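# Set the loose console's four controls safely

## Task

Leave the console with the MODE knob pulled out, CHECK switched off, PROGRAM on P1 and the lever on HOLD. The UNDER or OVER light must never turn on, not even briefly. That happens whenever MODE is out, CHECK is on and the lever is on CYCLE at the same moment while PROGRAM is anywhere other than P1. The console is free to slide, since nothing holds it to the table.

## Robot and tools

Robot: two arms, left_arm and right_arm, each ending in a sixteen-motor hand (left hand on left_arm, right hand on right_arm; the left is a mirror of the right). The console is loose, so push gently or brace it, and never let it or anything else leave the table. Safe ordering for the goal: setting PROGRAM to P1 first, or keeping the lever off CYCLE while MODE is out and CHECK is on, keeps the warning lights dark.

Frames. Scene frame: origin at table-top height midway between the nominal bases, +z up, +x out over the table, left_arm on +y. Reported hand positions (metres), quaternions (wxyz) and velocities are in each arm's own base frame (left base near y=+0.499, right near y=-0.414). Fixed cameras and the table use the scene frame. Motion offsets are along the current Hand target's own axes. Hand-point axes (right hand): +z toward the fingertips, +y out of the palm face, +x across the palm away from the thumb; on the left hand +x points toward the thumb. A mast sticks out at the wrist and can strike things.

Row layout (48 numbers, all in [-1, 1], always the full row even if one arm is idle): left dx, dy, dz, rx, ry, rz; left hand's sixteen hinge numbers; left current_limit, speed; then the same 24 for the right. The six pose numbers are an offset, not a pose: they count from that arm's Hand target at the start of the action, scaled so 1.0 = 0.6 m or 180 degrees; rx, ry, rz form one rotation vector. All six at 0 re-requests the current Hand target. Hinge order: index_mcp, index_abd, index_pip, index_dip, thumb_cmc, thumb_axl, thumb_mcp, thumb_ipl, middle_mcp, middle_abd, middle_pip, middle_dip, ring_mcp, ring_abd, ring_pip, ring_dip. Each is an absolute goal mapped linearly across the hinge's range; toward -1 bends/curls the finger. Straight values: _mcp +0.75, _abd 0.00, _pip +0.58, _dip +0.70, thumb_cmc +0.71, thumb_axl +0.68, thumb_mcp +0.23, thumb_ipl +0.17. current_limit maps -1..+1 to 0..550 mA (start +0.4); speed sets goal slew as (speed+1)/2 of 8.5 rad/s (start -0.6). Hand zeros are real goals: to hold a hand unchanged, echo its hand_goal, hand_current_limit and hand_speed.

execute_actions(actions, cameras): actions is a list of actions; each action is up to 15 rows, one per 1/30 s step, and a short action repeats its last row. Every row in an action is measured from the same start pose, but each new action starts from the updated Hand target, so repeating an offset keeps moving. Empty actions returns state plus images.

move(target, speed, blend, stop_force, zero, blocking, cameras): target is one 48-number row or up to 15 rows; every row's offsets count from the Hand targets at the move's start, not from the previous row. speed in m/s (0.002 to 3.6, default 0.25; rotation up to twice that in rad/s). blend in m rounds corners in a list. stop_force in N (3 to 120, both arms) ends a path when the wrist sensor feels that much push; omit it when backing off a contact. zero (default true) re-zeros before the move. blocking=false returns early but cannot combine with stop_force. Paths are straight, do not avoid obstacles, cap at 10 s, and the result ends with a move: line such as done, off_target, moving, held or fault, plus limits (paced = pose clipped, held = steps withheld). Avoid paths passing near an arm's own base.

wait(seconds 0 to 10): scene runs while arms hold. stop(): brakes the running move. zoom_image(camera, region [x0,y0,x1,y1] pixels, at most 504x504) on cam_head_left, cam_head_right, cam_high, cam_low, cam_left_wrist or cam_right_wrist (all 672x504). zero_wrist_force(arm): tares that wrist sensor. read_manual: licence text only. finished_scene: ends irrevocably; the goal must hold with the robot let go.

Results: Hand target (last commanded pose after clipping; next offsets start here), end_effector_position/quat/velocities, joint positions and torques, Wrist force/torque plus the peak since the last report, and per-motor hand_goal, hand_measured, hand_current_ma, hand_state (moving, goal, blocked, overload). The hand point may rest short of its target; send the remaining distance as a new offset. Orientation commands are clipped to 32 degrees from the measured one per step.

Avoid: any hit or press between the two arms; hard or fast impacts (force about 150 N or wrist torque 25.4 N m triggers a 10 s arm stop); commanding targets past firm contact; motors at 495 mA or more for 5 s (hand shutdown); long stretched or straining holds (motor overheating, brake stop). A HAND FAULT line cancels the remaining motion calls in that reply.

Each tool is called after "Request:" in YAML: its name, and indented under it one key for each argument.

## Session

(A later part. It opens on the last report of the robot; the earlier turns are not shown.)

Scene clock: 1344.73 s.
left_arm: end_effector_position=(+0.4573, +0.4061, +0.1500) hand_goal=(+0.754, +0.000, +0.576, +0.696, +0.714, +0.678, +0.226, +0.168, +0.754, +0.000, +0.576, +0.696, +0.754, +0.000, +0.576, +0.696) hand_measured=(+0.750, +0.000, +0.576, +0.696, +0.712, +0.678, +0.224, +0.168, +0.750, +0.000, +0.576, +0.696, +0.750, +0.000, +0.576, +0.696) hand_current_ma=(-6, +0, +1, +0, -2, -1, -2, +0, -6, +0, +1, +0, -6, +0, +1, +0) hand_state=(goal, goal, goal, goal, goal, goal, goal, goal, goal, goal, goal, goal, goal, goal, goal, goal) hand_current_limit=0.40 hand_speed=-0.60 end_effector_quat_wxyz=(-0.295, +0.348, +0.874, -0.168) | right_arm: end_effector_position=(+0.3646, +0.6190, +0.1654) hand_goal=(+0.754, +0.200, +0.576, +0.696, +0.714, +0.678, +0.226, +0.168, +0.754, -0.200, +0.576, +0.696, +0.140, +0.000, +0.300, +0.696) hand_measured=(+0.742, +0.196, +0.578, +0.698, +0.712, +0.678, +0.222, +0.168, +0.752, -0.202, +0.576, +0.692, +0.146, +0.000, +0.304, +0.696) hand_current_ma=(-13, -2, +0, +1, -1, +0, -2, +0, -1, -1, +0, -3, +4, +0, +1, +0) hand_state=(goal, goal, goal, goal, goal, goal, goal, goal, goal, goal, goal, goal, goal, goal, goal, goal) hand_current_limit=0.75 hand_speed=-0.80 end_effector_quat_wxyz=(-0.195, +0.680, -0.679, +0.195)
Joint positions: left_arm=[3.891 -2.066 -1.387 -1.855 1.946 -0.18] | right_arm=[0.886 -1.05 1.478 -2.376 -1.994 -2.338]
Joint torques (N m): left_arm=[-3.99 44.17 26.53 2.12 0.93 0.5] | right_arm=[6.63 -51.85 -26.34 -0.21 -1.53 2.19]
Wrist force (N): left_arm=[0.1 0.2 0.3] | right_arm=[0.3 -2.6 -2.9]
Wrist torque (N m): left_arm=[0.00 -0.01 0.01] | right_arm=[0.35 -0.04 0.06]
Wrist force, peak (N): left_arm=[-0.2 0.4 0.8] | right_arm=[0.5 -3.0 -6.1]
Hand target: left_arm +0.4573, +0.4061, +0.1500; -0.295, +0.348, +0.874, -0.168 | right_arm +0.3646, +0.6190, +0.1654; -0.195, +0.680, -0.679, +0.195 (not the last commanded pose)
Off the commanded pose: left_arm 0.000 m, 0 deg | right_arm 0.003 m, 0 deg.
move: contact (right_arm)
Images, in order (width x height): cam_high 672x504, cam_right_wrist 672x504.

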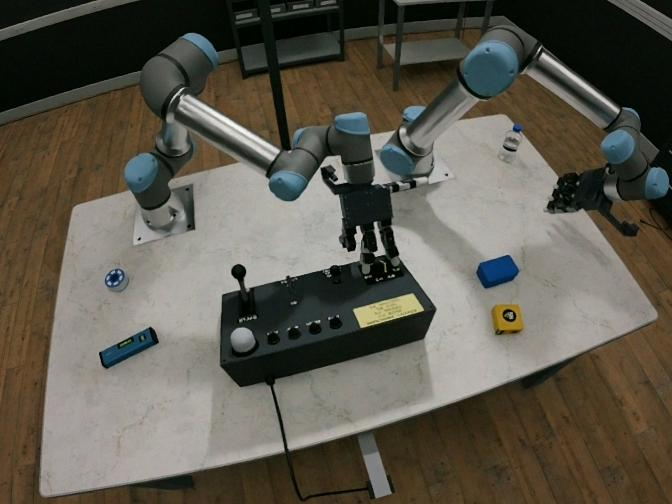

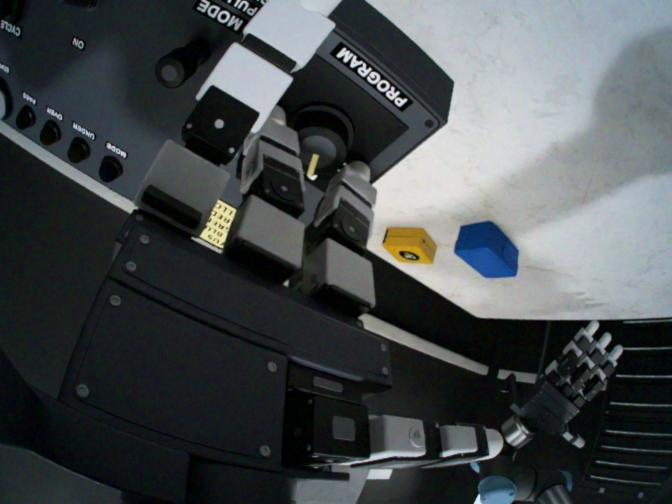

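Request:
move:
  target:
    - [0,0,0,0,0,0,0.754,0,0.576,0.696,0.714,0.678,0.226,0.168,0.754,0,0.576,0.696,0.754,0,0.576,0.696,0.4,-0.6,0,0.0033,-0.0217,0,0,0,0.754,0.2,0.576,0.696,0.714,0.678,0.226,0.168,0.754,-0.2,0.576,0.696,0.14,0,0.3,0.696,0.78,-0.85]
    - [0,0,0,0,0,0,0.754,0,0.576,0.696,0.714,0.678,0.226,0.168,0.754,0,0.576,0.696,0.754,0,0.576,0.696,0.4,-0.6,0,0.0033,-0.0217,0,0,0,0.754,-0.2,0.576,0.696,0.714,0.678,0.226,0.168,0.754,0.2,0.576,0.696,0.14,0,0.3,0.696,0.78,-0.85]
    - [0,0,0,0,0,0,0.754,0,0.576,0.696,0.714,0.678,0.226,0.168,0.754,0,0.576,0.696,0.754,0,0.576,0.696,0.4,-0.6,0,0.0033,-0.0217,0,0,0,0.64,-0.2,0.576,0.696,0.714,0.678,0.226,0.168,0.87,0.2,0.576,0.696,0.14,0,0.3,0.696,0.78,-0.85]
  speed: 0.05
  cameras: ["cam_right_wrist", "cam_high"]

Request:
zoom_image:
  camera: "cam_right_wrist"
  region: [225, 50, 405, 200]

Request:
zoom_image:
  camera: "cam_high"
  region: [320, 190, 420, 300]

Scene clock: 1411.80 s.
left_arm: end_effector_position=(+0.4573, +0.4061, +0.1500) hand_goal=(+0.754, +0.000, +0.576, +0.696, +0.714, +0.678, +0.226, +0.168, +0.754, +0.000, +0.576, +0.696, +0.754, +0.000, +0.576, +0.696) hand_measured=(+0.750, +0.000, +0.576, +0.696, +0.712, +0.678, +0.224, +0.168, +0.750, +0.000, +0.576, +0.696, +0.750, +0.000, +0.576, +0.696) hand_current_ma=(-6, +0, +1, +0, -2, -1, -2, +0, -6, +0, +1, +0, -6, +0, +1, +0) hand_state=(goal, goal, goal, goal, goal, goal, goal, goal, goal, goal, goal, goal, goal, goal, goal, goal) hand_current_limit=0.40 hand_speed=-0.60 end_effector_quat_wxyz=(-0.295, +0.348, +0.874, -0.168) | right_arm: end_effector_position=(+0.3560, +0.6190, +0.1754) hand_goal=(+0.640, -0.200, +0.576, +0.696, +0.714, +0.678, +0.226, +0.168, +0.870, +0.200, +0.576, +0.696, +0.140, +0.000, +0.300, +0.696) hand_measured=(+0.706, +0.078, +0.598, +0.706, +0.712, +0.678, +0.222, +0.168, +0.904, +0.124, +0.600, +0.708, +0.146, +0.000, +0.304, +0.696) hand_current_ma=(+150, +490, +25, +9, -1, +0, -2, +0, +55, -138, +30, +12, +4, +0, +1, +0) hand_state=(blocked, blocked, blocked, goal, goal, goal, goal, goal, blocked, blocked, blocked, goal, goal, goal, goal, goal) hand_current_limit=0.78 hand_speed=-0.85 end_effector_quat_wxyz=(-0.195, +0.680, -0.679, +0.195)
Joint positions: left_arm=[3.891 -2.066 -1.387 -1.855 1.946 -0.18] | right_arm=[0.896 -1.069 1.479 -2.354 -1.998 -2.328]
Joint torques (N m): left_arm=[-3.95 44.85 26.41 2.41 1.15 0.53] | right_arm=[7.68 -47.83 -14.85 -2.7 0.27 1.97]
Wrist force (N): left_arm=[-0.1 0.0 0.3] | right_arm=[-3.4 -6.9 1.5]
Wrist torque (N m): left_arm=[-0.02 0.02 0.00] | right_arm=[0.30 -0.47 -0.28]
Wrist force, peak (N): left_arm=[0.1 0.1 0.8] | right_arm=[-3.4 -6.9 1.5]
Hand target: left_arm +0.4573, +0.4061, +0.1500; -0.295, +0.348, +0.874, -0.168 | right_arm +0.3560, +0.6190, +0.1754; -0.195, +0.680, -0.679, +0.195
Off the commanded pose: left_arm 0.000 m, 0 deg | right_arm 0.000 m, 0 deg.
move: done
Images, in order (width x height): cam_high 672x504, cam_right_wrist 672x504.

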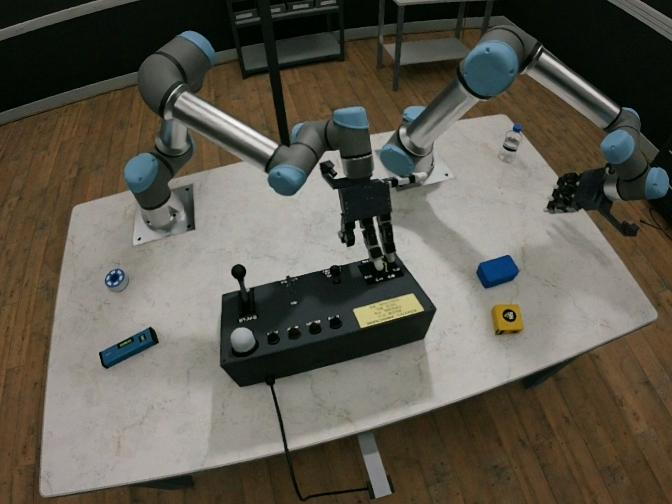

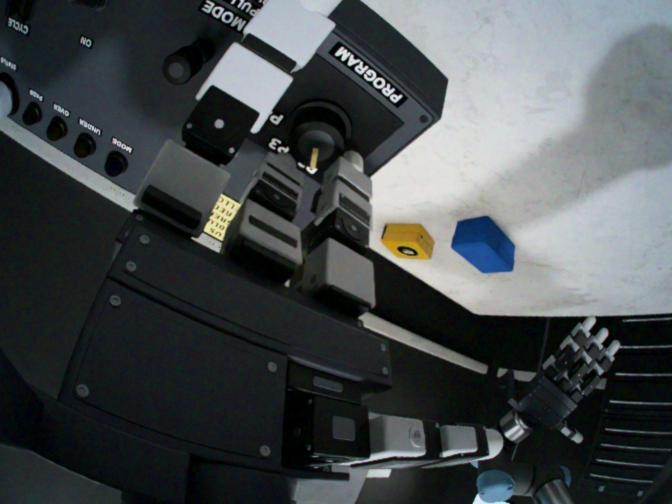

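Scaled by 2.800 from the camera's 672x504 image, which has a finer 960x720 frame.

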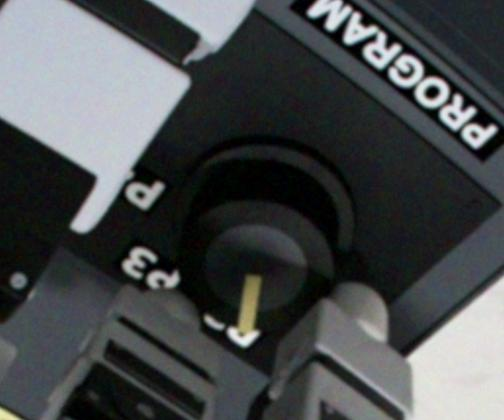

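Scaled by 4.582 from the camera's 672x504 image, which has a finer 960x720 frame.

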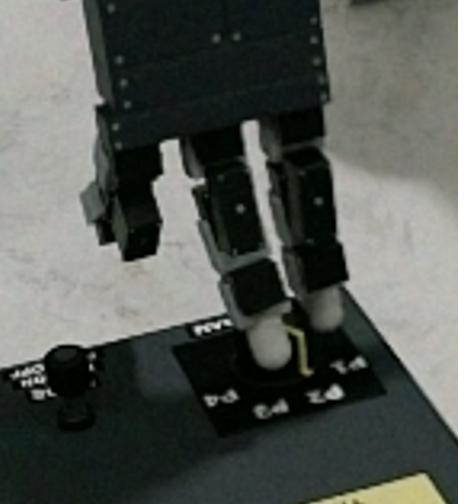

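Request:
zoom_image:
  camera: "cam_high"
  region: [355, 245, 405, 285]

Request:
zoom_image:
  camera: "cam_right_wrist"
  region: [280, 95, 370, 185]

Scaled by 10.080 from the camera's 672x504 image, which has a finer 960x720 frame.

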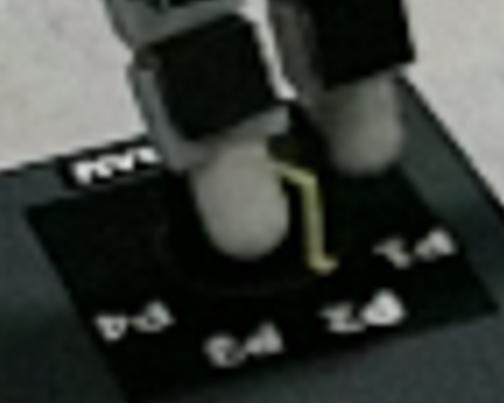

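Scaled by 5.600 from the camera's 672x504 image, which has a finer 960x720 frame.

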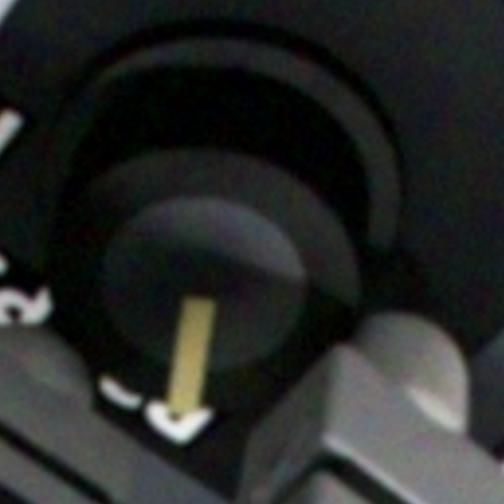

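Request:
move:
  target:
    - [0,0,0,0,0,0,0.754,0,0.576,0.696,0.714,0.678,0.226,0.168,0.754,0,0.576,0.696,0.754,0,0.576,0.696,0.4,-0.6,0,0,0,0,0,0,0.7,0.2,0.576,0.696,0.714,0.678,0.226,0.168,0.9,-0.25,0.576,0.696,0.14,0,0.3,0.696,0.75,-0.75]
    - [0,0,0,0,0,0,0.754,0,0.576,0.696,0.714,0.678,0.226,0.168,0.754,0,0.576,0.696,0.754,0,0.576,0.696,0.4,-0.6,-0.0033,0.0025,0,0,0.0111,0,0.754,0.2,0.576,0.696,0.714,0.678,0.226,0.168,0.754,-0.2,0.576,0.696,0.14,0,0.3,0.696,0.75,-0.75]
    - [0,0,0,0,0,0,0.754,0,0.576,0.696,0.714,0.678,0.226,0.168,0.754,0,0.576,0.696,0.754,0,0.576,0.696,0.4,-0.6,-0.0033,0.0025,0,0,0.0111,0,0.754,-0.2,0.576,0.696,0.714,0.678,0.226,0.168,0.754,0.2,0.576,0.696,0.14,0,0.3,0.696,0.78,-0.85]
  speed: 0.05
  cameras: ["cam_right_wrist", "cam_high"]

Request:
zoom_image:
  camera: "cam_right_wrist"
  region: [250, 70, 390, 190]

Request:
zoom_image:
  camera: "cam_high"
  region: [350, 230, 410, 290]

Scene clock: 1551.97 s.
left_arm: end_effector_position=(+0.4573, +0.4061, +0.1500) hand_goal=(+0.754, +0.000, +0.576, +0.696, +0.714, +0.678, +0.226, +0.168, +0.754, +0.000, +0.576, +0.696, +0.754, +0.000, +0.576, +0.696) hand_measured=(+0.750, +0.000, +0.576, +0.696, +0.712, +0.678, +0.224, +0.168, +0.750, +0.000, +0.576, +0.696, +0.750, +0.000, +0.576, +0.696) hand_current_ma=(-6, +0, +1, +0, -2, -1, -2, +0, -6, +0, +1, +0, -6, +0, +1, +0) hand_state=(goal, goal, goal, goal, goal, goal, goal, goal, goal, goal, goal, goal, goal, goal, goal, goal) hand_current_limit=0.40 hand_speed=-0.60 end_effector_quat_wxyz=(-0.295, +0.348, +0.874, -0.168) | right_arm: end_effector_position=(+0.3547, +0.6210, +0.1746) hand_goal=(+0.754, -0.200, +0.576, +0.696, +0.714, +0.678, +0.226, +0.168, +0.754, +0.200, +0.576, +0.696, +0.140, +0.000, +0.300, +0.696) hand_measured=(+0.742, +0.098, +0.578, +0.698, +0.712, +0.678, +0.222, +0.168, +0.750, -0.086, +0.576, +0.698, +0.146, +0.000, +0.304, +0.696) hand_current_ma=(-13, +489, +0, +1, -1, +0, -2, +0, -2, -489, +0, +1, +4, +0, +1, +0) hand_state=(goal, blocked, goal, goal, goal, goal, goal, goal, goal, blocked, goal, goal, goal, goal, goal, goal) hand_current_limit=0.78 hand_speed=-0.85 end_effector_quat_wxyz=(-0.184, +0.676, -0.683, +0.207)
Joint positions: left_arm=[3.891 -2.066 -1.387 -1.855 1.946 -0.18] | right_arm=[0.908 -1.056 1.451 -2.305 -2.026 -2.304]
Joint torques (N m): left_arm=[-3.67 45.42 25.77 2.65 1 0.36] | right_arm=[7.74 -38.5 -38.27 -0.38 -2.18 2.15]
Wrist force (N): left_arm=[0.0 0.2 0.4] | right_arm=[-0.1 -1.8 2.6]
Wrist torque (N m): left_arm=[-0.01 0.01 0.00] | right_arm=[-0.11 -0.14 -0.09]
Wrist force, peak (N): left_arm=[0.1 0.3 0.8] | right_arm=[-3.4 -7.1 1.4]
Hand target: left_arm +0.4573, +0.4061, +0.1500; -0.295, +0.348, +0.874, -0.168 | right_arm +0.3547, +0.6210, +0.1746; -0.184, +0.676, -0.683, +0.207
Off the commanded pose: left_arm 0.000 m, 0 deg | right_arm 0.000 m, 0 deg.
move: done
Images, in order (width x height): cam_high 672x504, cam_right_wrist 672x504.

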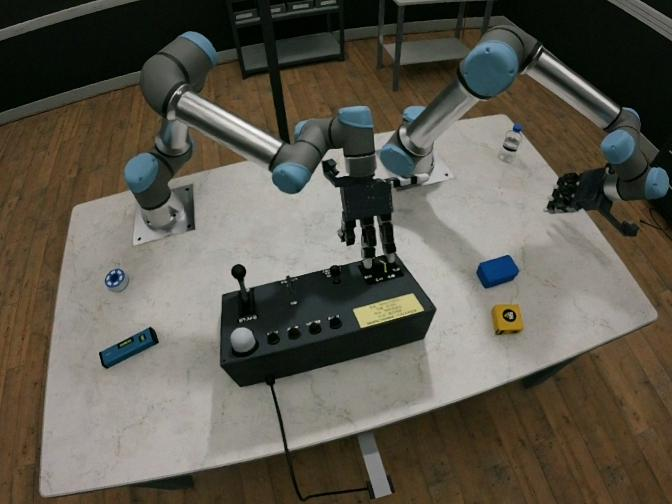

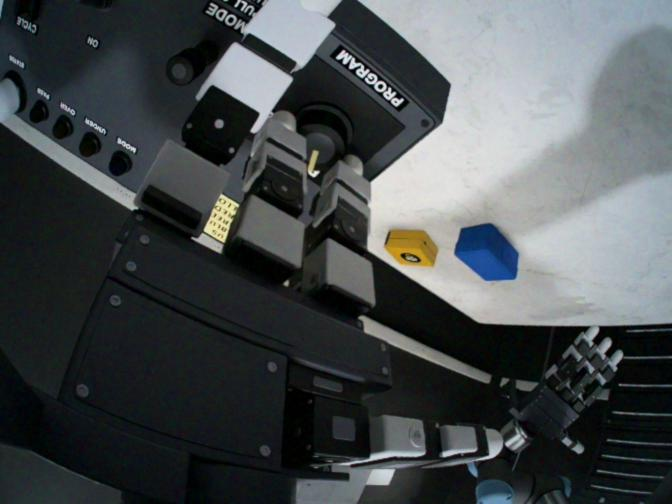

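Scaled by 3.600 from the camera's 672x504 image, which has a finer 960x720 frame.

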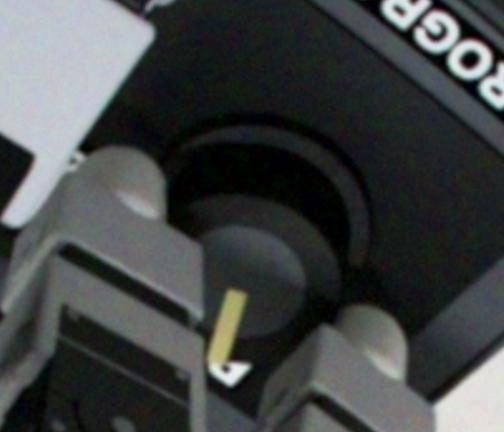

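Scaled by 8.400 from the camera's 672x504 image, which has a finer 960x720 frame.

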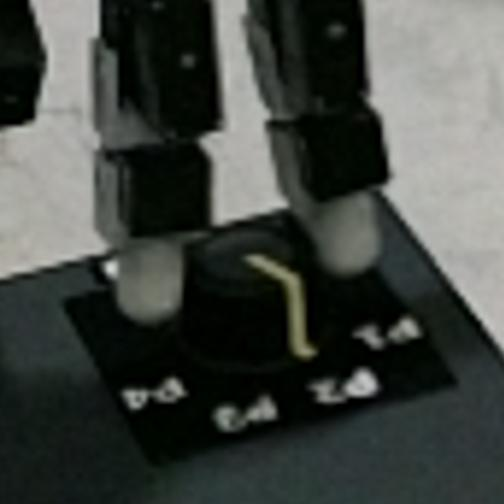

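Request:
move:
  target:
    - [0,0,0,0,0,0,0.754,0,0.576,0.696,0.714,0.678,0.226,0.168,0.754,0,0.576,0.696,0.754,0,0.576,0.696,0.4,-0.6,0,0,0,0,0,0,0.68,-0.2,0.576,0.696,0.714,0.678,0.226,0.168,0.83,0.2,0.576,0.696,0.14,0,0.3,0.696,0.78,-0.85]
  speed: 0.05
  cameras: ["cam_right_wrist", "cam_high"]

Request:
zoom_image:
  camera: "cam_right_wrist"
  region: [250, 70, 390, 190]

Request:
zoom_image:
  camera: "cam_high"
  region: [350, 230, 410, 290]

Scene clock: 1566.17 s.
left_arm: end_effector_position=(+0.4573, +0.4061, +0.1500) hand_goal=(+0.754, +0.000, +0.576, +0.696, +0.714, +0.678, +0.226, +0.168, +0.754, +0.000, +0.576, +0.696, +0.754, +0.000, +0.576, +0.696) hand_measured=(+0.750, +0.000, +0.576, +0.696, +0.712, +0.678, +0.224, +0.168, +0.750, +0.000, +0.576, +0.696, +0.750, +0.000, +0.576, +0.696) hand_current_ma=(-6, +0, +1, +0, -2, -1, -2, +0, -6, +0, +1, +0, -6, +0, +1, +0) hand_state=(goal, goal, goal, goal, goal, goal, goal, goal, goal, goal, goal, goal, goal, goal, goal, goal) hand_current_limit=0.40 hand_speed=-0.60 end_effector_quat_wxyz=(-0.295, +0.348, +0.874, -0.168) | right_arm: end_effector_position=(+0.3547, +0.6210, +0.1746) hand_goal=(+0.680, -0.200, +0.576, +0.696, +0.714, +0.678, +0.226, +0.168, +0.830, +0.200, +0.576, +0.696, +0.140, +0.000, +0.300, +0.696) hand_measured=(+0.728, +0.098, +0.590, +0.702, +0.712, +0.678, +0.222, +0.168, +0.766, -0.086, +0.562, +0.690, +0.146, +0.000, +0.304, +0.696) hand_current_ma=(+92, +489, +14, +5, -1, +0, -2, +0, -145, -489, -14, -3, +4, +0, +1, +0) hand_state=(blocked, blocked, goal, goal, goal, goal, goal, goal, blocked, blocked, goal, goal, goal, goal, goal, goal) hand_current_limit=0.78 hand_speed=-0.85 end_effector_quat_wxyz=(-0.184, +0.676, -0.683, +0.207)
Joint positions: left_arm=[3.891 -2.066 -1.387 -1.855 1.946 -0.18] | right_arm=[0.908 -1.056 1.451 -2.305 -2.026 -2.304]
Joint torques (N m): left_arm=[-4.29 45.09 26.41 2.47 1.02 0.58] | right_arm=[-2.9 -43.11 -31.96 -0.91 -1.72 1.85]
Wrist force (N): left_arm=[0.1 0.1 0.3] | right_arm=[-0.1 -1.8 2.7]
Wrist torque (N m): left_arm=[-0.01 -0.01 0.01] | right_arm=[-0.06 -0.15 -0.02]
Wrist force, peak (N): left_arm=[0.2 0.1 0.9] | right_arm=[-0.3 -1.9 2.9]
Hand target: left_arm +0.4573, +0.4061, +0.1500; -0.295, +0.348, +0.874, -0.168 | right_arm +0.3547, +0.6210, +0.1746; -0.184, +0.676, -0.683, +0.207
Off the commanded pose: left_arm 0.000 m, 0 deg | right_arm 0.000 m, 0 deg.
move: done
Images, in order (width x height): cam_high 672x504, cam_right_wrist 672x504.

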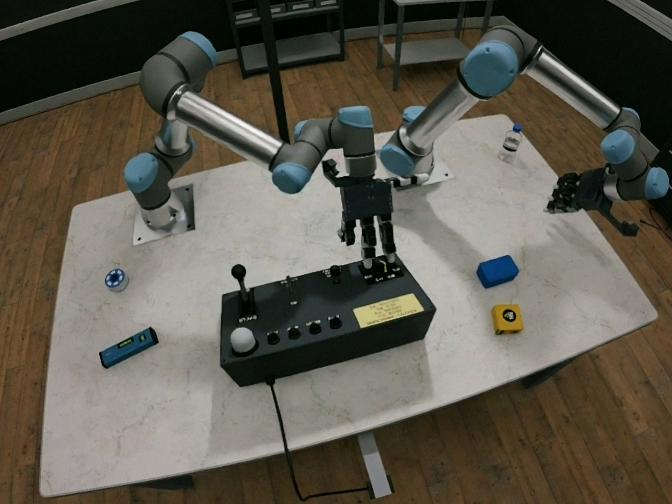

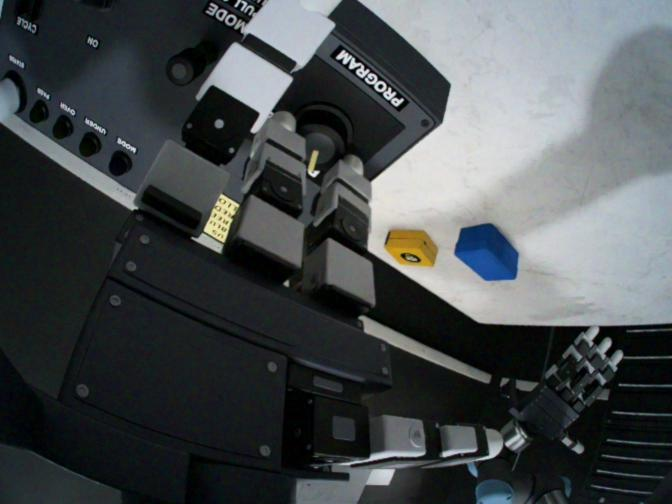

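Scaled by 3.600 from the camera's 672x504 image, which has a finer 960x720 frame.

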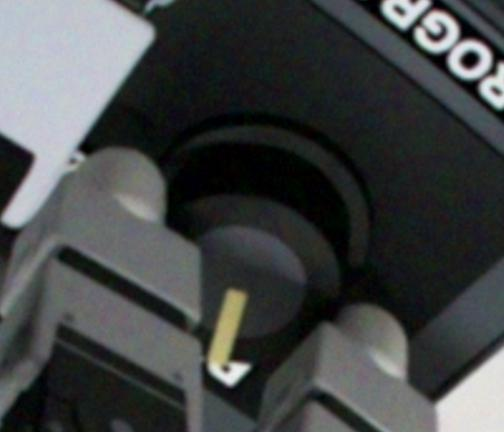

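Scaled by 8.400 from the camera's 672x504 image, which has a finer 960x720 frame.

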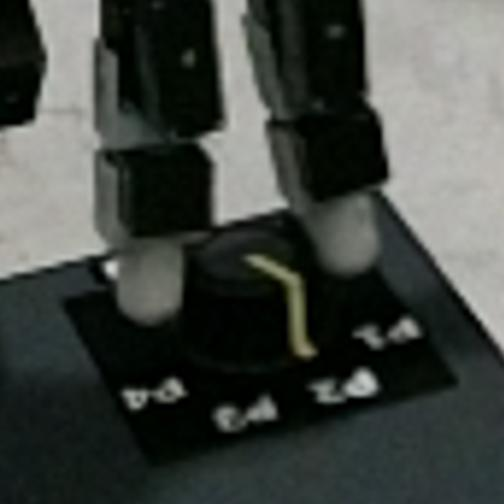

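Request:
move:
  target:
    - [0,0,0,0,0,0,0.754,0,0.576,0.696,0.714,0.678,0.226,0.168,0.754,0,0.576,0.696,0.754,0,0.576,0.696,0.4,-0.6,0,0,0,0,0,0,0.62,-0.2,0.576,0.696,0.714,0.678,0.226,0.168,0.87,0.2,0.576,0.696,0.14,0,0.3,0.696,0.78,-0.9]
  speed: 0.05
  cameras: ["cam_right_wrist", "cam_high"]

Request:
zoom_image:
  camera: "cam_right_wrist"
  region: [250, 70, 390, 190]

Request:
zoom_image:
  camera: "cam_high"
  region: [350, 230, 410, 290]

Scene clock: 1574.50 s.
left_arm: end_effector_position=(+0.4573, +0.4061, +0.1500) hand_goal=(+0.754, +0.000, +0.576, +0.696, +0.714, +0.678, +0.226, +0.168, +0.754, +0.000, +0.576, +0.696, +0.754, +0.000, +0.576, +0.696) hand_measured=(+0.750, +0.000, +0.576, +0.696, +0.712, +0.678, +0.224, +0.168, +0.750, +0.000, +0.576, +0.696, +0.750, +0.000, +0.576, +0.696) hand_current_ma=(-6, +0, +1, +0, -2, -1, -2, +0, -6, +0, +1, +0, -6, +0, +1, +0) hand_state=(goal, goal, goal, goal, goal, goal, goal, goal, goal, goal, goal, goal, goal, goal, goal, goal) hand_current_limit=0.40 hand_speed=-0.60 end_effector_quat_wxyz=(-0.295, +0.348, +0.874, -0.168) | right_arm: end_effector_position=(+0.3547, +0.6210, +0.1746) hand_goal=(+0.620, -0.200, +0.576, +0.696, +0.714, +0.678, +0.226, +0.168, +0.870, +0.200, +0.576, +0.696, +0.140, +0.000, +0.300, +0.696) hand_measured=(+0.698, +0.096, +0.602, +0.708, +0.712, +0.678, +0.222, +0.168, +0.904, +0.110, +0.600, +0.710, +0.146, +0.000, +0.304, +0.696) hand_current_ma=(+194, +489, +33, +12, -1, +0, -2, +0, +56, -180, +30, +12, +4, +0, +1, +0) hand_state=(blocked, blocked, blocked, goal, goal, goal, goal, goal, blocked, blocked, blocked, goal, goal, goal, goal, goal) hand_current_limit=0.78 hand_speed=-0.90 end_effector_quat_wxyz=(-0.184, +0.676, -0.683, +0.207)
Joint positions: left_arm=[3.891 -2.066 -1.387 -1.855 1.946 -0.18] | right_arm=[0.908 -1.056 1.451 -2.305 -2.026 -2.304]
Joint torques (N m): left_arm=[-3.38 44.81 26.33 2.39 1.13 0.45] | right_arm=[-6.04 -45.77 -24.23 -1.32 -1.4 1.23]
Wrist force (N): left_arm=[0.0 0.1 0.4] | right_arm=[-2.9 -7.2 0.6]
Wrist torque (N m): left_arm=[-0.02 0.01 0.00] | right_arm=[0.40 -0.44 -0.23]
Wrist force, peak (N): left_arm=[0.1 0.4 0.7] | right_arm=[-2.7 -7.4 0.8]
Hand target: left_arm +0.4573, +0.4061, +0.1500; -0.295, +0.348, +0.874, -0.168 | right_arm +0.3547, +0.6210, +0.1746; -0.184, +0.676, -0.683, +0.207
Off the commanded pose: left_arm 0.000 m, 0 deg | right_arm 0.000 m, 0 deg.
move: done
Images, in order (width x height): cam_high 672x504, cam_right_wrist 672x504.

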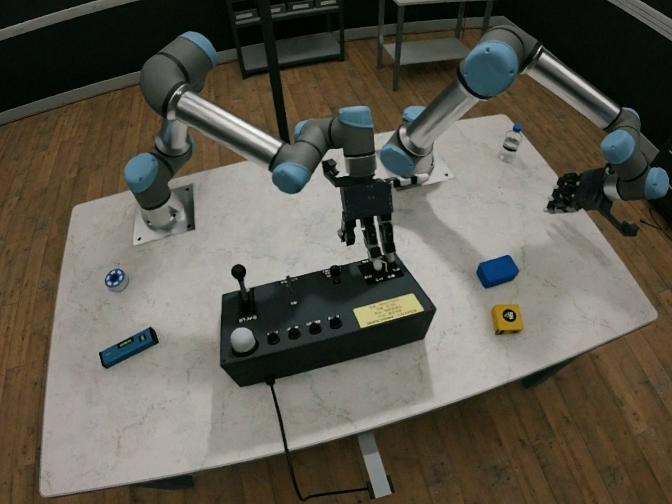

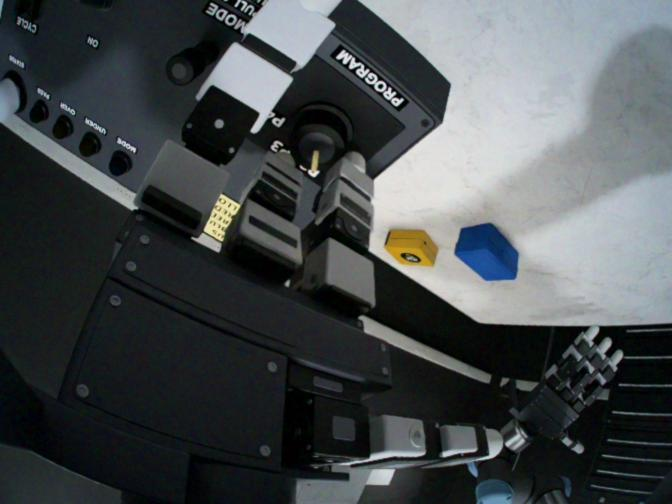

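Scaled by 3.600 from the camera's 672x504 image, which has a finer 960x720 frame.

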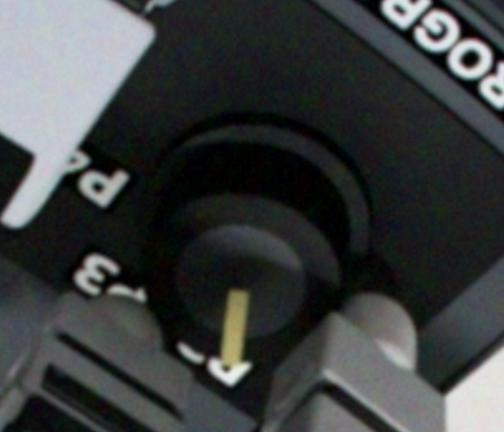

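Scaled by 8.400 from the camera's 672x504 image, which has a finer 960x720 frame.

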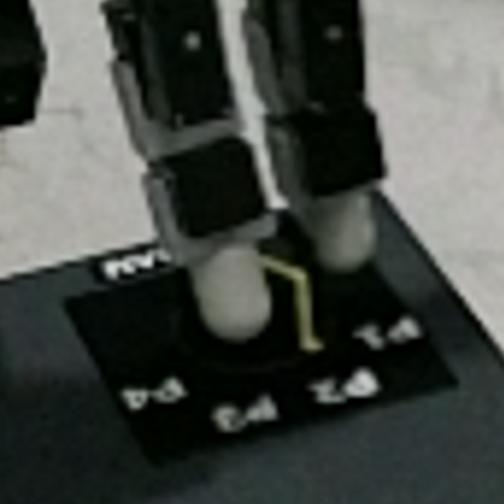

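Request:
move:
  target:
    - [0,0,0,0,0,0,0.754,0,0.576,0.696,0.714,0.678,0.226,0.168,0.754,0,0.576,0.696,0.754,0,0.576,0.696,0.4,-0.6,0,0,0,0,0,0,0.7,0.2,0.576,0.696,0.714,0.678,0.226,0.168,0.9,-0.25,0.576,0.696,0.14,0,0.3,0.696,0.75,-0.75]
    - [0,0,0,0,0,0,0.754,0,0.576,0.696,0.714,0.678,0.226,0.168,0.754,0,0.576,0.696,0.754,0,0.576,0.696,0.4,-0.6,0,0,-0.1,0,0,0,0.7,0.2,0.576,0.696,0.714,0.678,0.226,0.168,0.9,-0.25,0.576,0.696,0.14,0,0.3,0.696,0.75,-0.7]
    - [0,0,0,0,0,0,0.754,0,0.576,0.696,0.714,0.678,0.226,0.168,0.754,0,0.576,0.696,0.754,0,0.576,0.696,0.4,-0.6,0.0098,0.1332,-0.015,0.0389,0,0,1,0,1,1,0.714,0.678,0.226,0.168,1,0,1,1,1,0,1,1,0.75,-0.7]
    - [0,0,0,0,0,0,0.754,0,0.576,0.696,0.714,0.678,0.226,0.168,0.754,0,0.576,0.696,0.754,0,0.576,0.696,0.4,-0.6,0.0098,0.1332,0.0517,0.0389,0,0,1,0,1,1,0.714,0.678,0.226,0.168,1,0,1,1,1,0,1,1,0.75,-0.7]
  speed: [0.05,0.1,0.1,0.05]
  cameras: ["cam_right_wrist", "cam_high"]

Request:
zoom_image:
  camera: "cam_right_wrist"
  region: [250, 70, 450, 240]

Request:
zoom_image:
  camera: "cam_high"
  region: [335, 215, 425, 290]

Scene clock: 1682.83 s.
left_arm: end_effector_position=(+0.4573, +0.4061, +0.1500) hand_goal=(+0.754, +0.000, +0.576, +0.696, +0.714, +0.678, +0.226, +0.168, +0.754, +0.000, +0.576, +0.696, +0.754, +0.000, +0.576, +0.696) hand_measured=(+0.750, +0.000, +0.576, +0.696, +0.712, +0.678, +0.224, +0.168, +0.750, +0.000, +0.576, +0.696, +0.750, +0.000, +0.576, +0.696) hand_current_ma=(-6, +0, +1, +0, -2, -1, -2, +0, -6, +0, +1, +0, -6, +0, +1, +0) hand_state=(goal, goal, goal, goal, goal, goal, goal, goal, goal, goal, goal, goal, goal, goal, goal, goal) hand_current_limit=0.40 hand_speed=-0.60 end_effector_quat_wxyz=(-0.295, +0.348, +0.874, -0.168) | right_arm: end_effector_position=(+0.3033, +0.6140, +0.1061) hand_goal=(+1.000, +0.000, +1.000, +1.000, +0.714, +0.678, +0.226, +0.168, +1.000, +0.000, +1.000, +1.000, +1.000, +0.000, +1.000, +1.000) hand_measured=(+0.982, +0.002, +0.992, +0.996, +0.710, +0.678, +0.222, +0.168, +0.982, -0.002, +0.992, +0.996, +0.976, +0.000, +0.992, +0.996) hand_current_ma=(-21, +1, -6, -2, -2, +0, -2, +0, -22, -1, -5, -2, -32, +0, -5, -1) hand_state=(goal, goal, goal, goal, goal, goal, goal, goal, goal, goal, goal, goal, blocked, goal, goal, goal) hand_current_limit=0.75 hand_speed=-0.70 end_effector_quat_wxyz=(-0.224, +0.664, -0.669, +0.248)
Joint positions: left_arm=[3.891 -2.066 -1.387 -1.855 1.946 -0.18] | right_arm=[1.003 -1.042 1.662 -2.571 -2.153 -2.246]
Joint torques (N m): left_arm=[-4.66 44.68 25.19 2.77 1.09 0.61] | right_arm=[-9.43 -35.87 -7.73 -5.19 0.23 -2.24]
Wrist force (N): left_arm=[0.0 0.0 0.6] | right_arm=[0.1 -2.9 2.3]
Wrist torque (N m): left_arm=[-0.06 0.01 0.00] | right_arm=[-0.23 -0.18 0.05]
Wrist force, peak (N): left_arm=[0.1 0.3 0.9] | right_arm=[-3.0 -7.4 0.4]
Hand target: left_arm +0.4573, +0.4061, +0.1500; -0.295, +0.348, +0.874, -0.168 | right_arm +0.3033, +0.6140, +0.1060; -0.224, +0.664, -0.669, +0.248
Off the commanded pose: left_arm 0.000 m, 0 deg | right_arm 0.000 m, 0 deg.
move: done
Images, in order (width x height): cam_high 672x504, cam_right_wrist 672x504.

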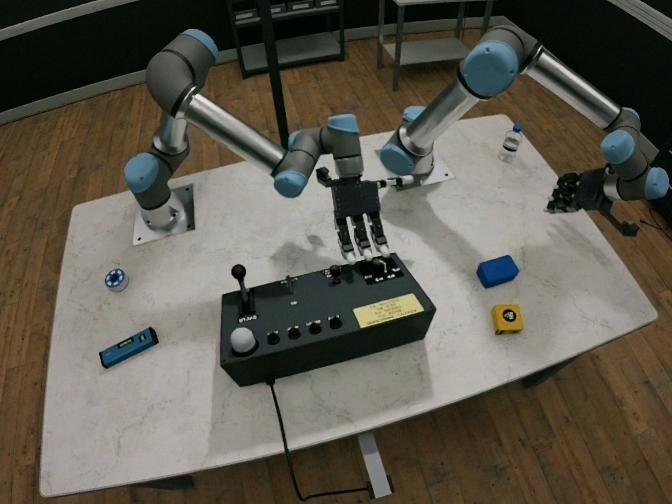

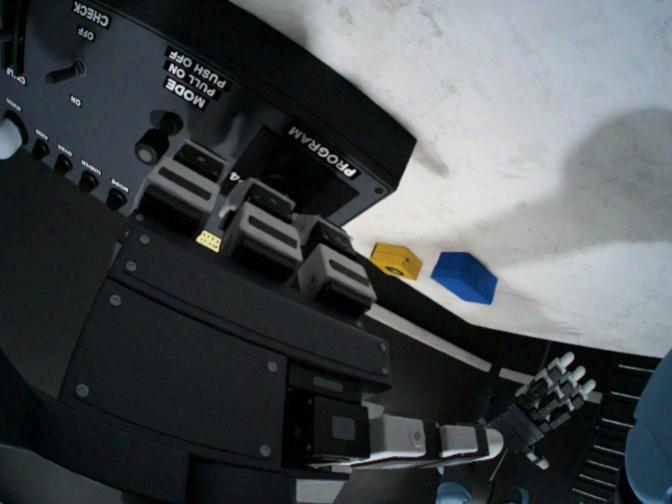

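Scaled by 2.520 from the camera's 672x504 image, which has a finer 960x720 frame.

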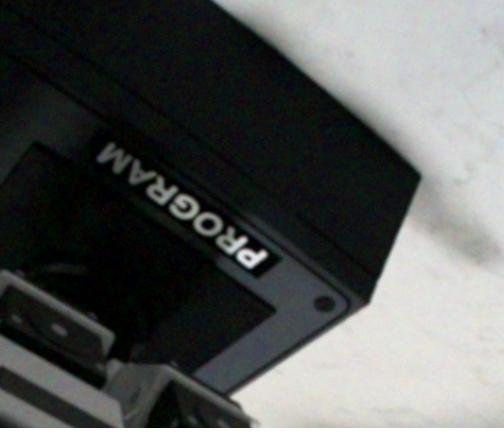

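Scaled by 5.600 from the camera's 672x504 image, which has a finer 960x720 frame.

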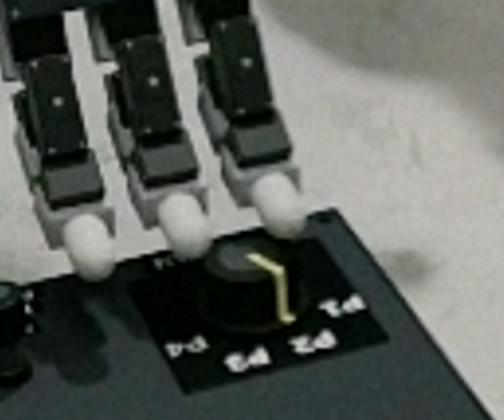

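Request:
wait:
  seconds: 0.1
  cameras: ["all"]

Request:
zoom_image:
  camera: "cam_low"
  region: [300, 130, 420, 250]

Request:
zoom_image:
  camera: "cam_head_left"
  region: [220, 140, 340, 250]

Request:
zoom_image:
  camera: "cam_head_right"
  region: [200, 140, 320, 250]

Request:
zoom_image:
  camera: "cam_left_wrist"
  region: [400, 0, 672, 200]

Scene clock: 1708.53 s.
left_arm: end_effector_position=(+0.4573, +0.4061, +0.1500) hand_goal=(+0.754, +0.000, +0.576, +0.696, +0.714, +0.678, +0.226, +0.168, +0.754, +0.000, +0.576, +0.696, +0.754, +0.000, +0.576, +0.696) hand_measured=(+0.750, +0.000, +0.576, +0.696, +0.712, +0.678, +0.224, +0.168, +0.750, +0.000, +0.576, +0.696, +0.750, +0.000, +0.576, +0.696) hand_current_ma=(-6, +0, +1, +0, -2, -1, -2, +0, -6, +0, +1, +0, -6, +0, +1, +0) hand_state=(goal, goal, goal, goal, goal, goal, goal, goal, goal, goal, goal, goal, goal, goal, goal, goal) hand_current_limit=0.40 hand_speed=-0.60 end_effector_quat_wxyz=(-0.295, +0.348, +0.874, -0.168) | right_arm: end_effector_position=(+0.3033, +0.6140, +0.1060) hand_goal=(+1.000, +0.000, +1.000, +1.000, +0.714, +0.678, +0.226, +0.168, +1.000, +0.000, +1.000, +1.000, +1.000, +0.000, +1.000, +1.000) hand_measured=(+0.982, +0.002, +0.992, +0.996, +0.710, +0.678, +0.222, +0.168, +0.982, -0.002, +0.992, +0.996, +0.976, +0.000, +0.992, +0.996) hand_current_ma=(-21, +1, -6, -2, -2, +0, -2, +0, -22, -1, -5, -2, -32, +0, -5, -1) hand_state=(goal, goal, goal, goal, goal, goal, goal, goal, goal, goal, goal, goal, blocked, goal, goal, goal) hand_current_limit=0.75 hand_speed=-0.70 end_effector_quat_wxyz=(-0.224, +0.664, -0.669, +0.248)
Joint positions: left_arm=[3.891 -2.066 -1.387 -1.855 1.946 -0.18] | right_arm=[1.003 -1.042 1.662 -2.571 -2.153 -2.246]
Joint torques (N m): left_arm=[-4.44 44.82 25.54 2.58 0.87 0.74] | right_arm=[-10.81 -36.14 -7.53 -4.79 0.01 -2.2]
Wrist force (N): left_arm=[0.0 0.3 0.5] | right_arm=[-0.2 -2.6 2.3]
Wrist torque (N m): left_arm=[-0.01 0.02 0.00] | right_arm=[-0.19 -0.14 0.04]
Wrist force, peak (N): left_arm=[0.3 0.3 0.8] | right_arm=[0.0 -2.9 2.5]
Hand target: left_arm +0.4573, +0.4061, +0.1500; -0.295, +0.348, +0.874, -0.168 | right_arm +0.3033, +0.6140, +0.1060; -0.224, +0.664, -0.669, +0.248
Off the commanded pose: left_arm 0.000 m, 0 deg | right_arm 0.000 m, 0 deg.
wait: 0.10 s; at rest from the start

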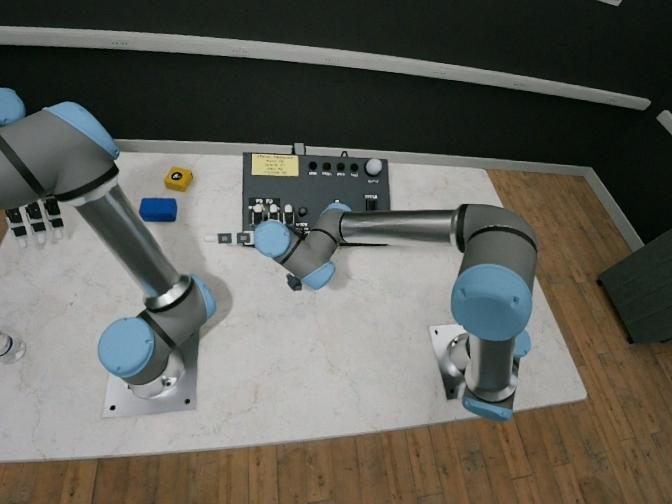

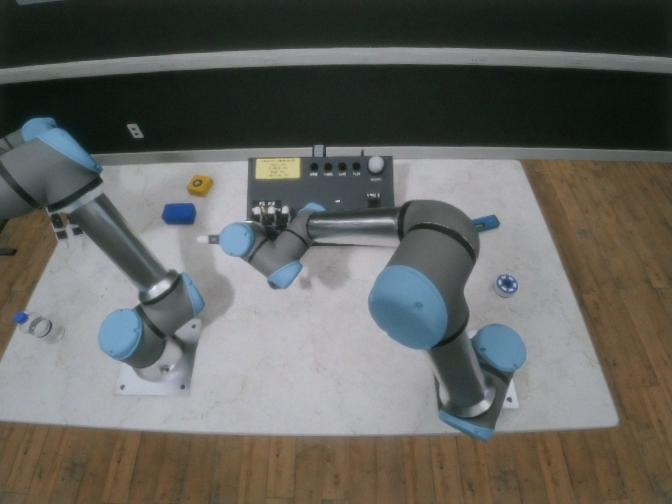

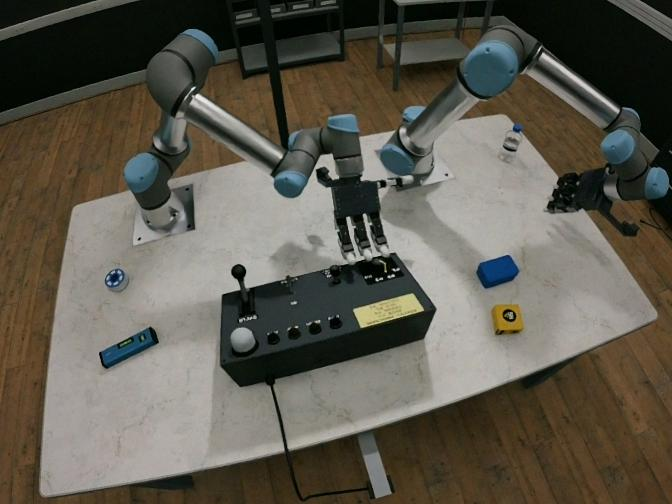

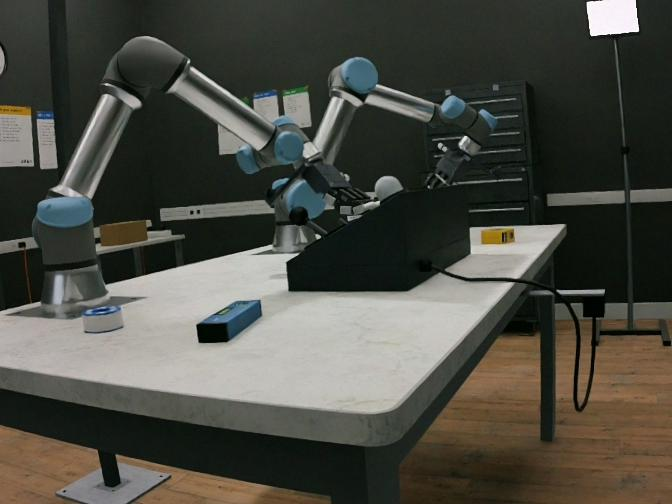

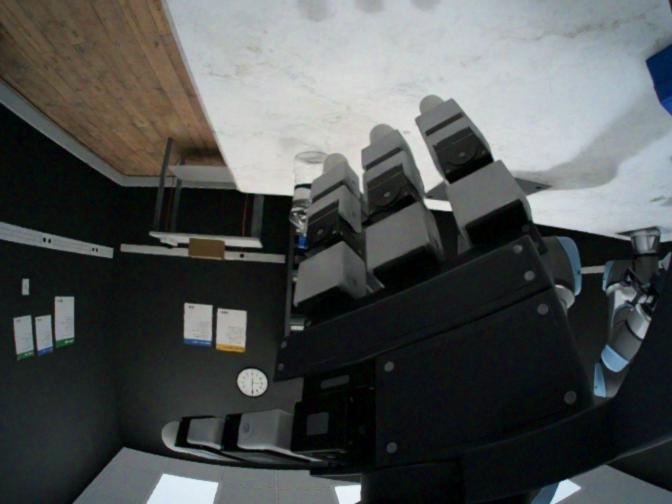

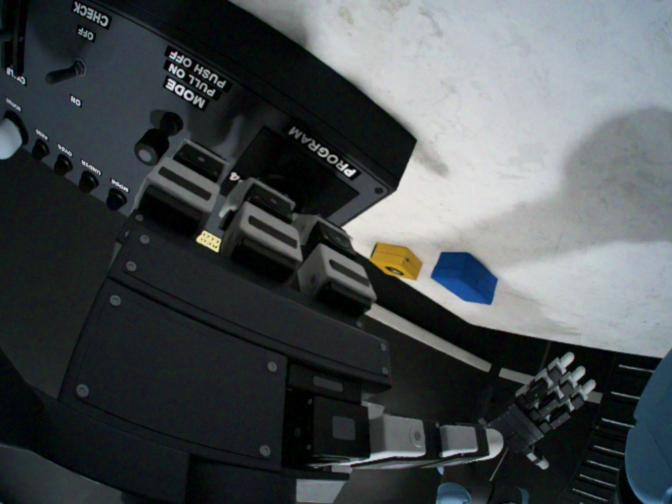

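Scaled by 4.200 from the camera's 672x504 image, which has a finer 960x720 frame.

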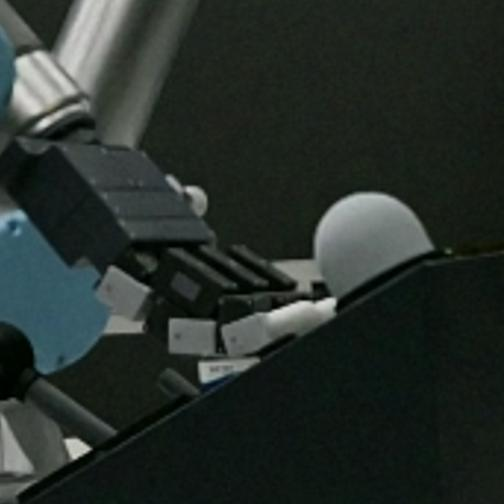

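Scaled by 4.200 from the camera's 672x504 image, which has a finer 960x720 frame.

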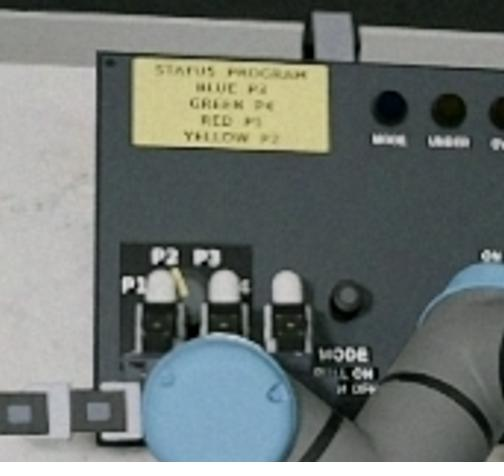

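Scaled by 4.200 from the camera's 672x504 image, which has a finer 960x720 frame.

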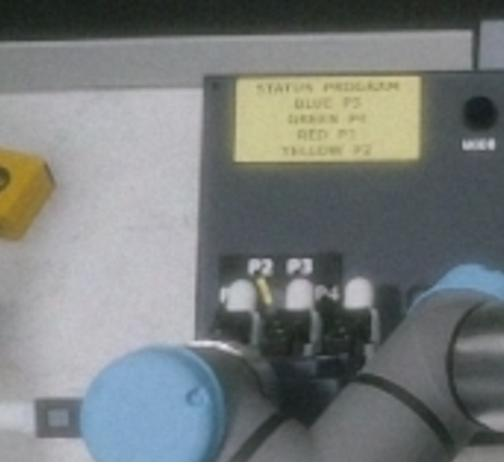

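Scaled by 1.853 from the camera's 672x504 image, which has a finer 960x720 frame.

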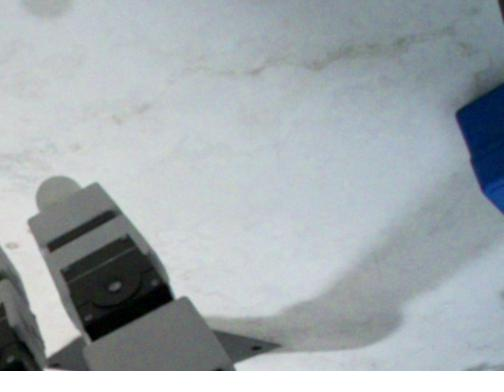

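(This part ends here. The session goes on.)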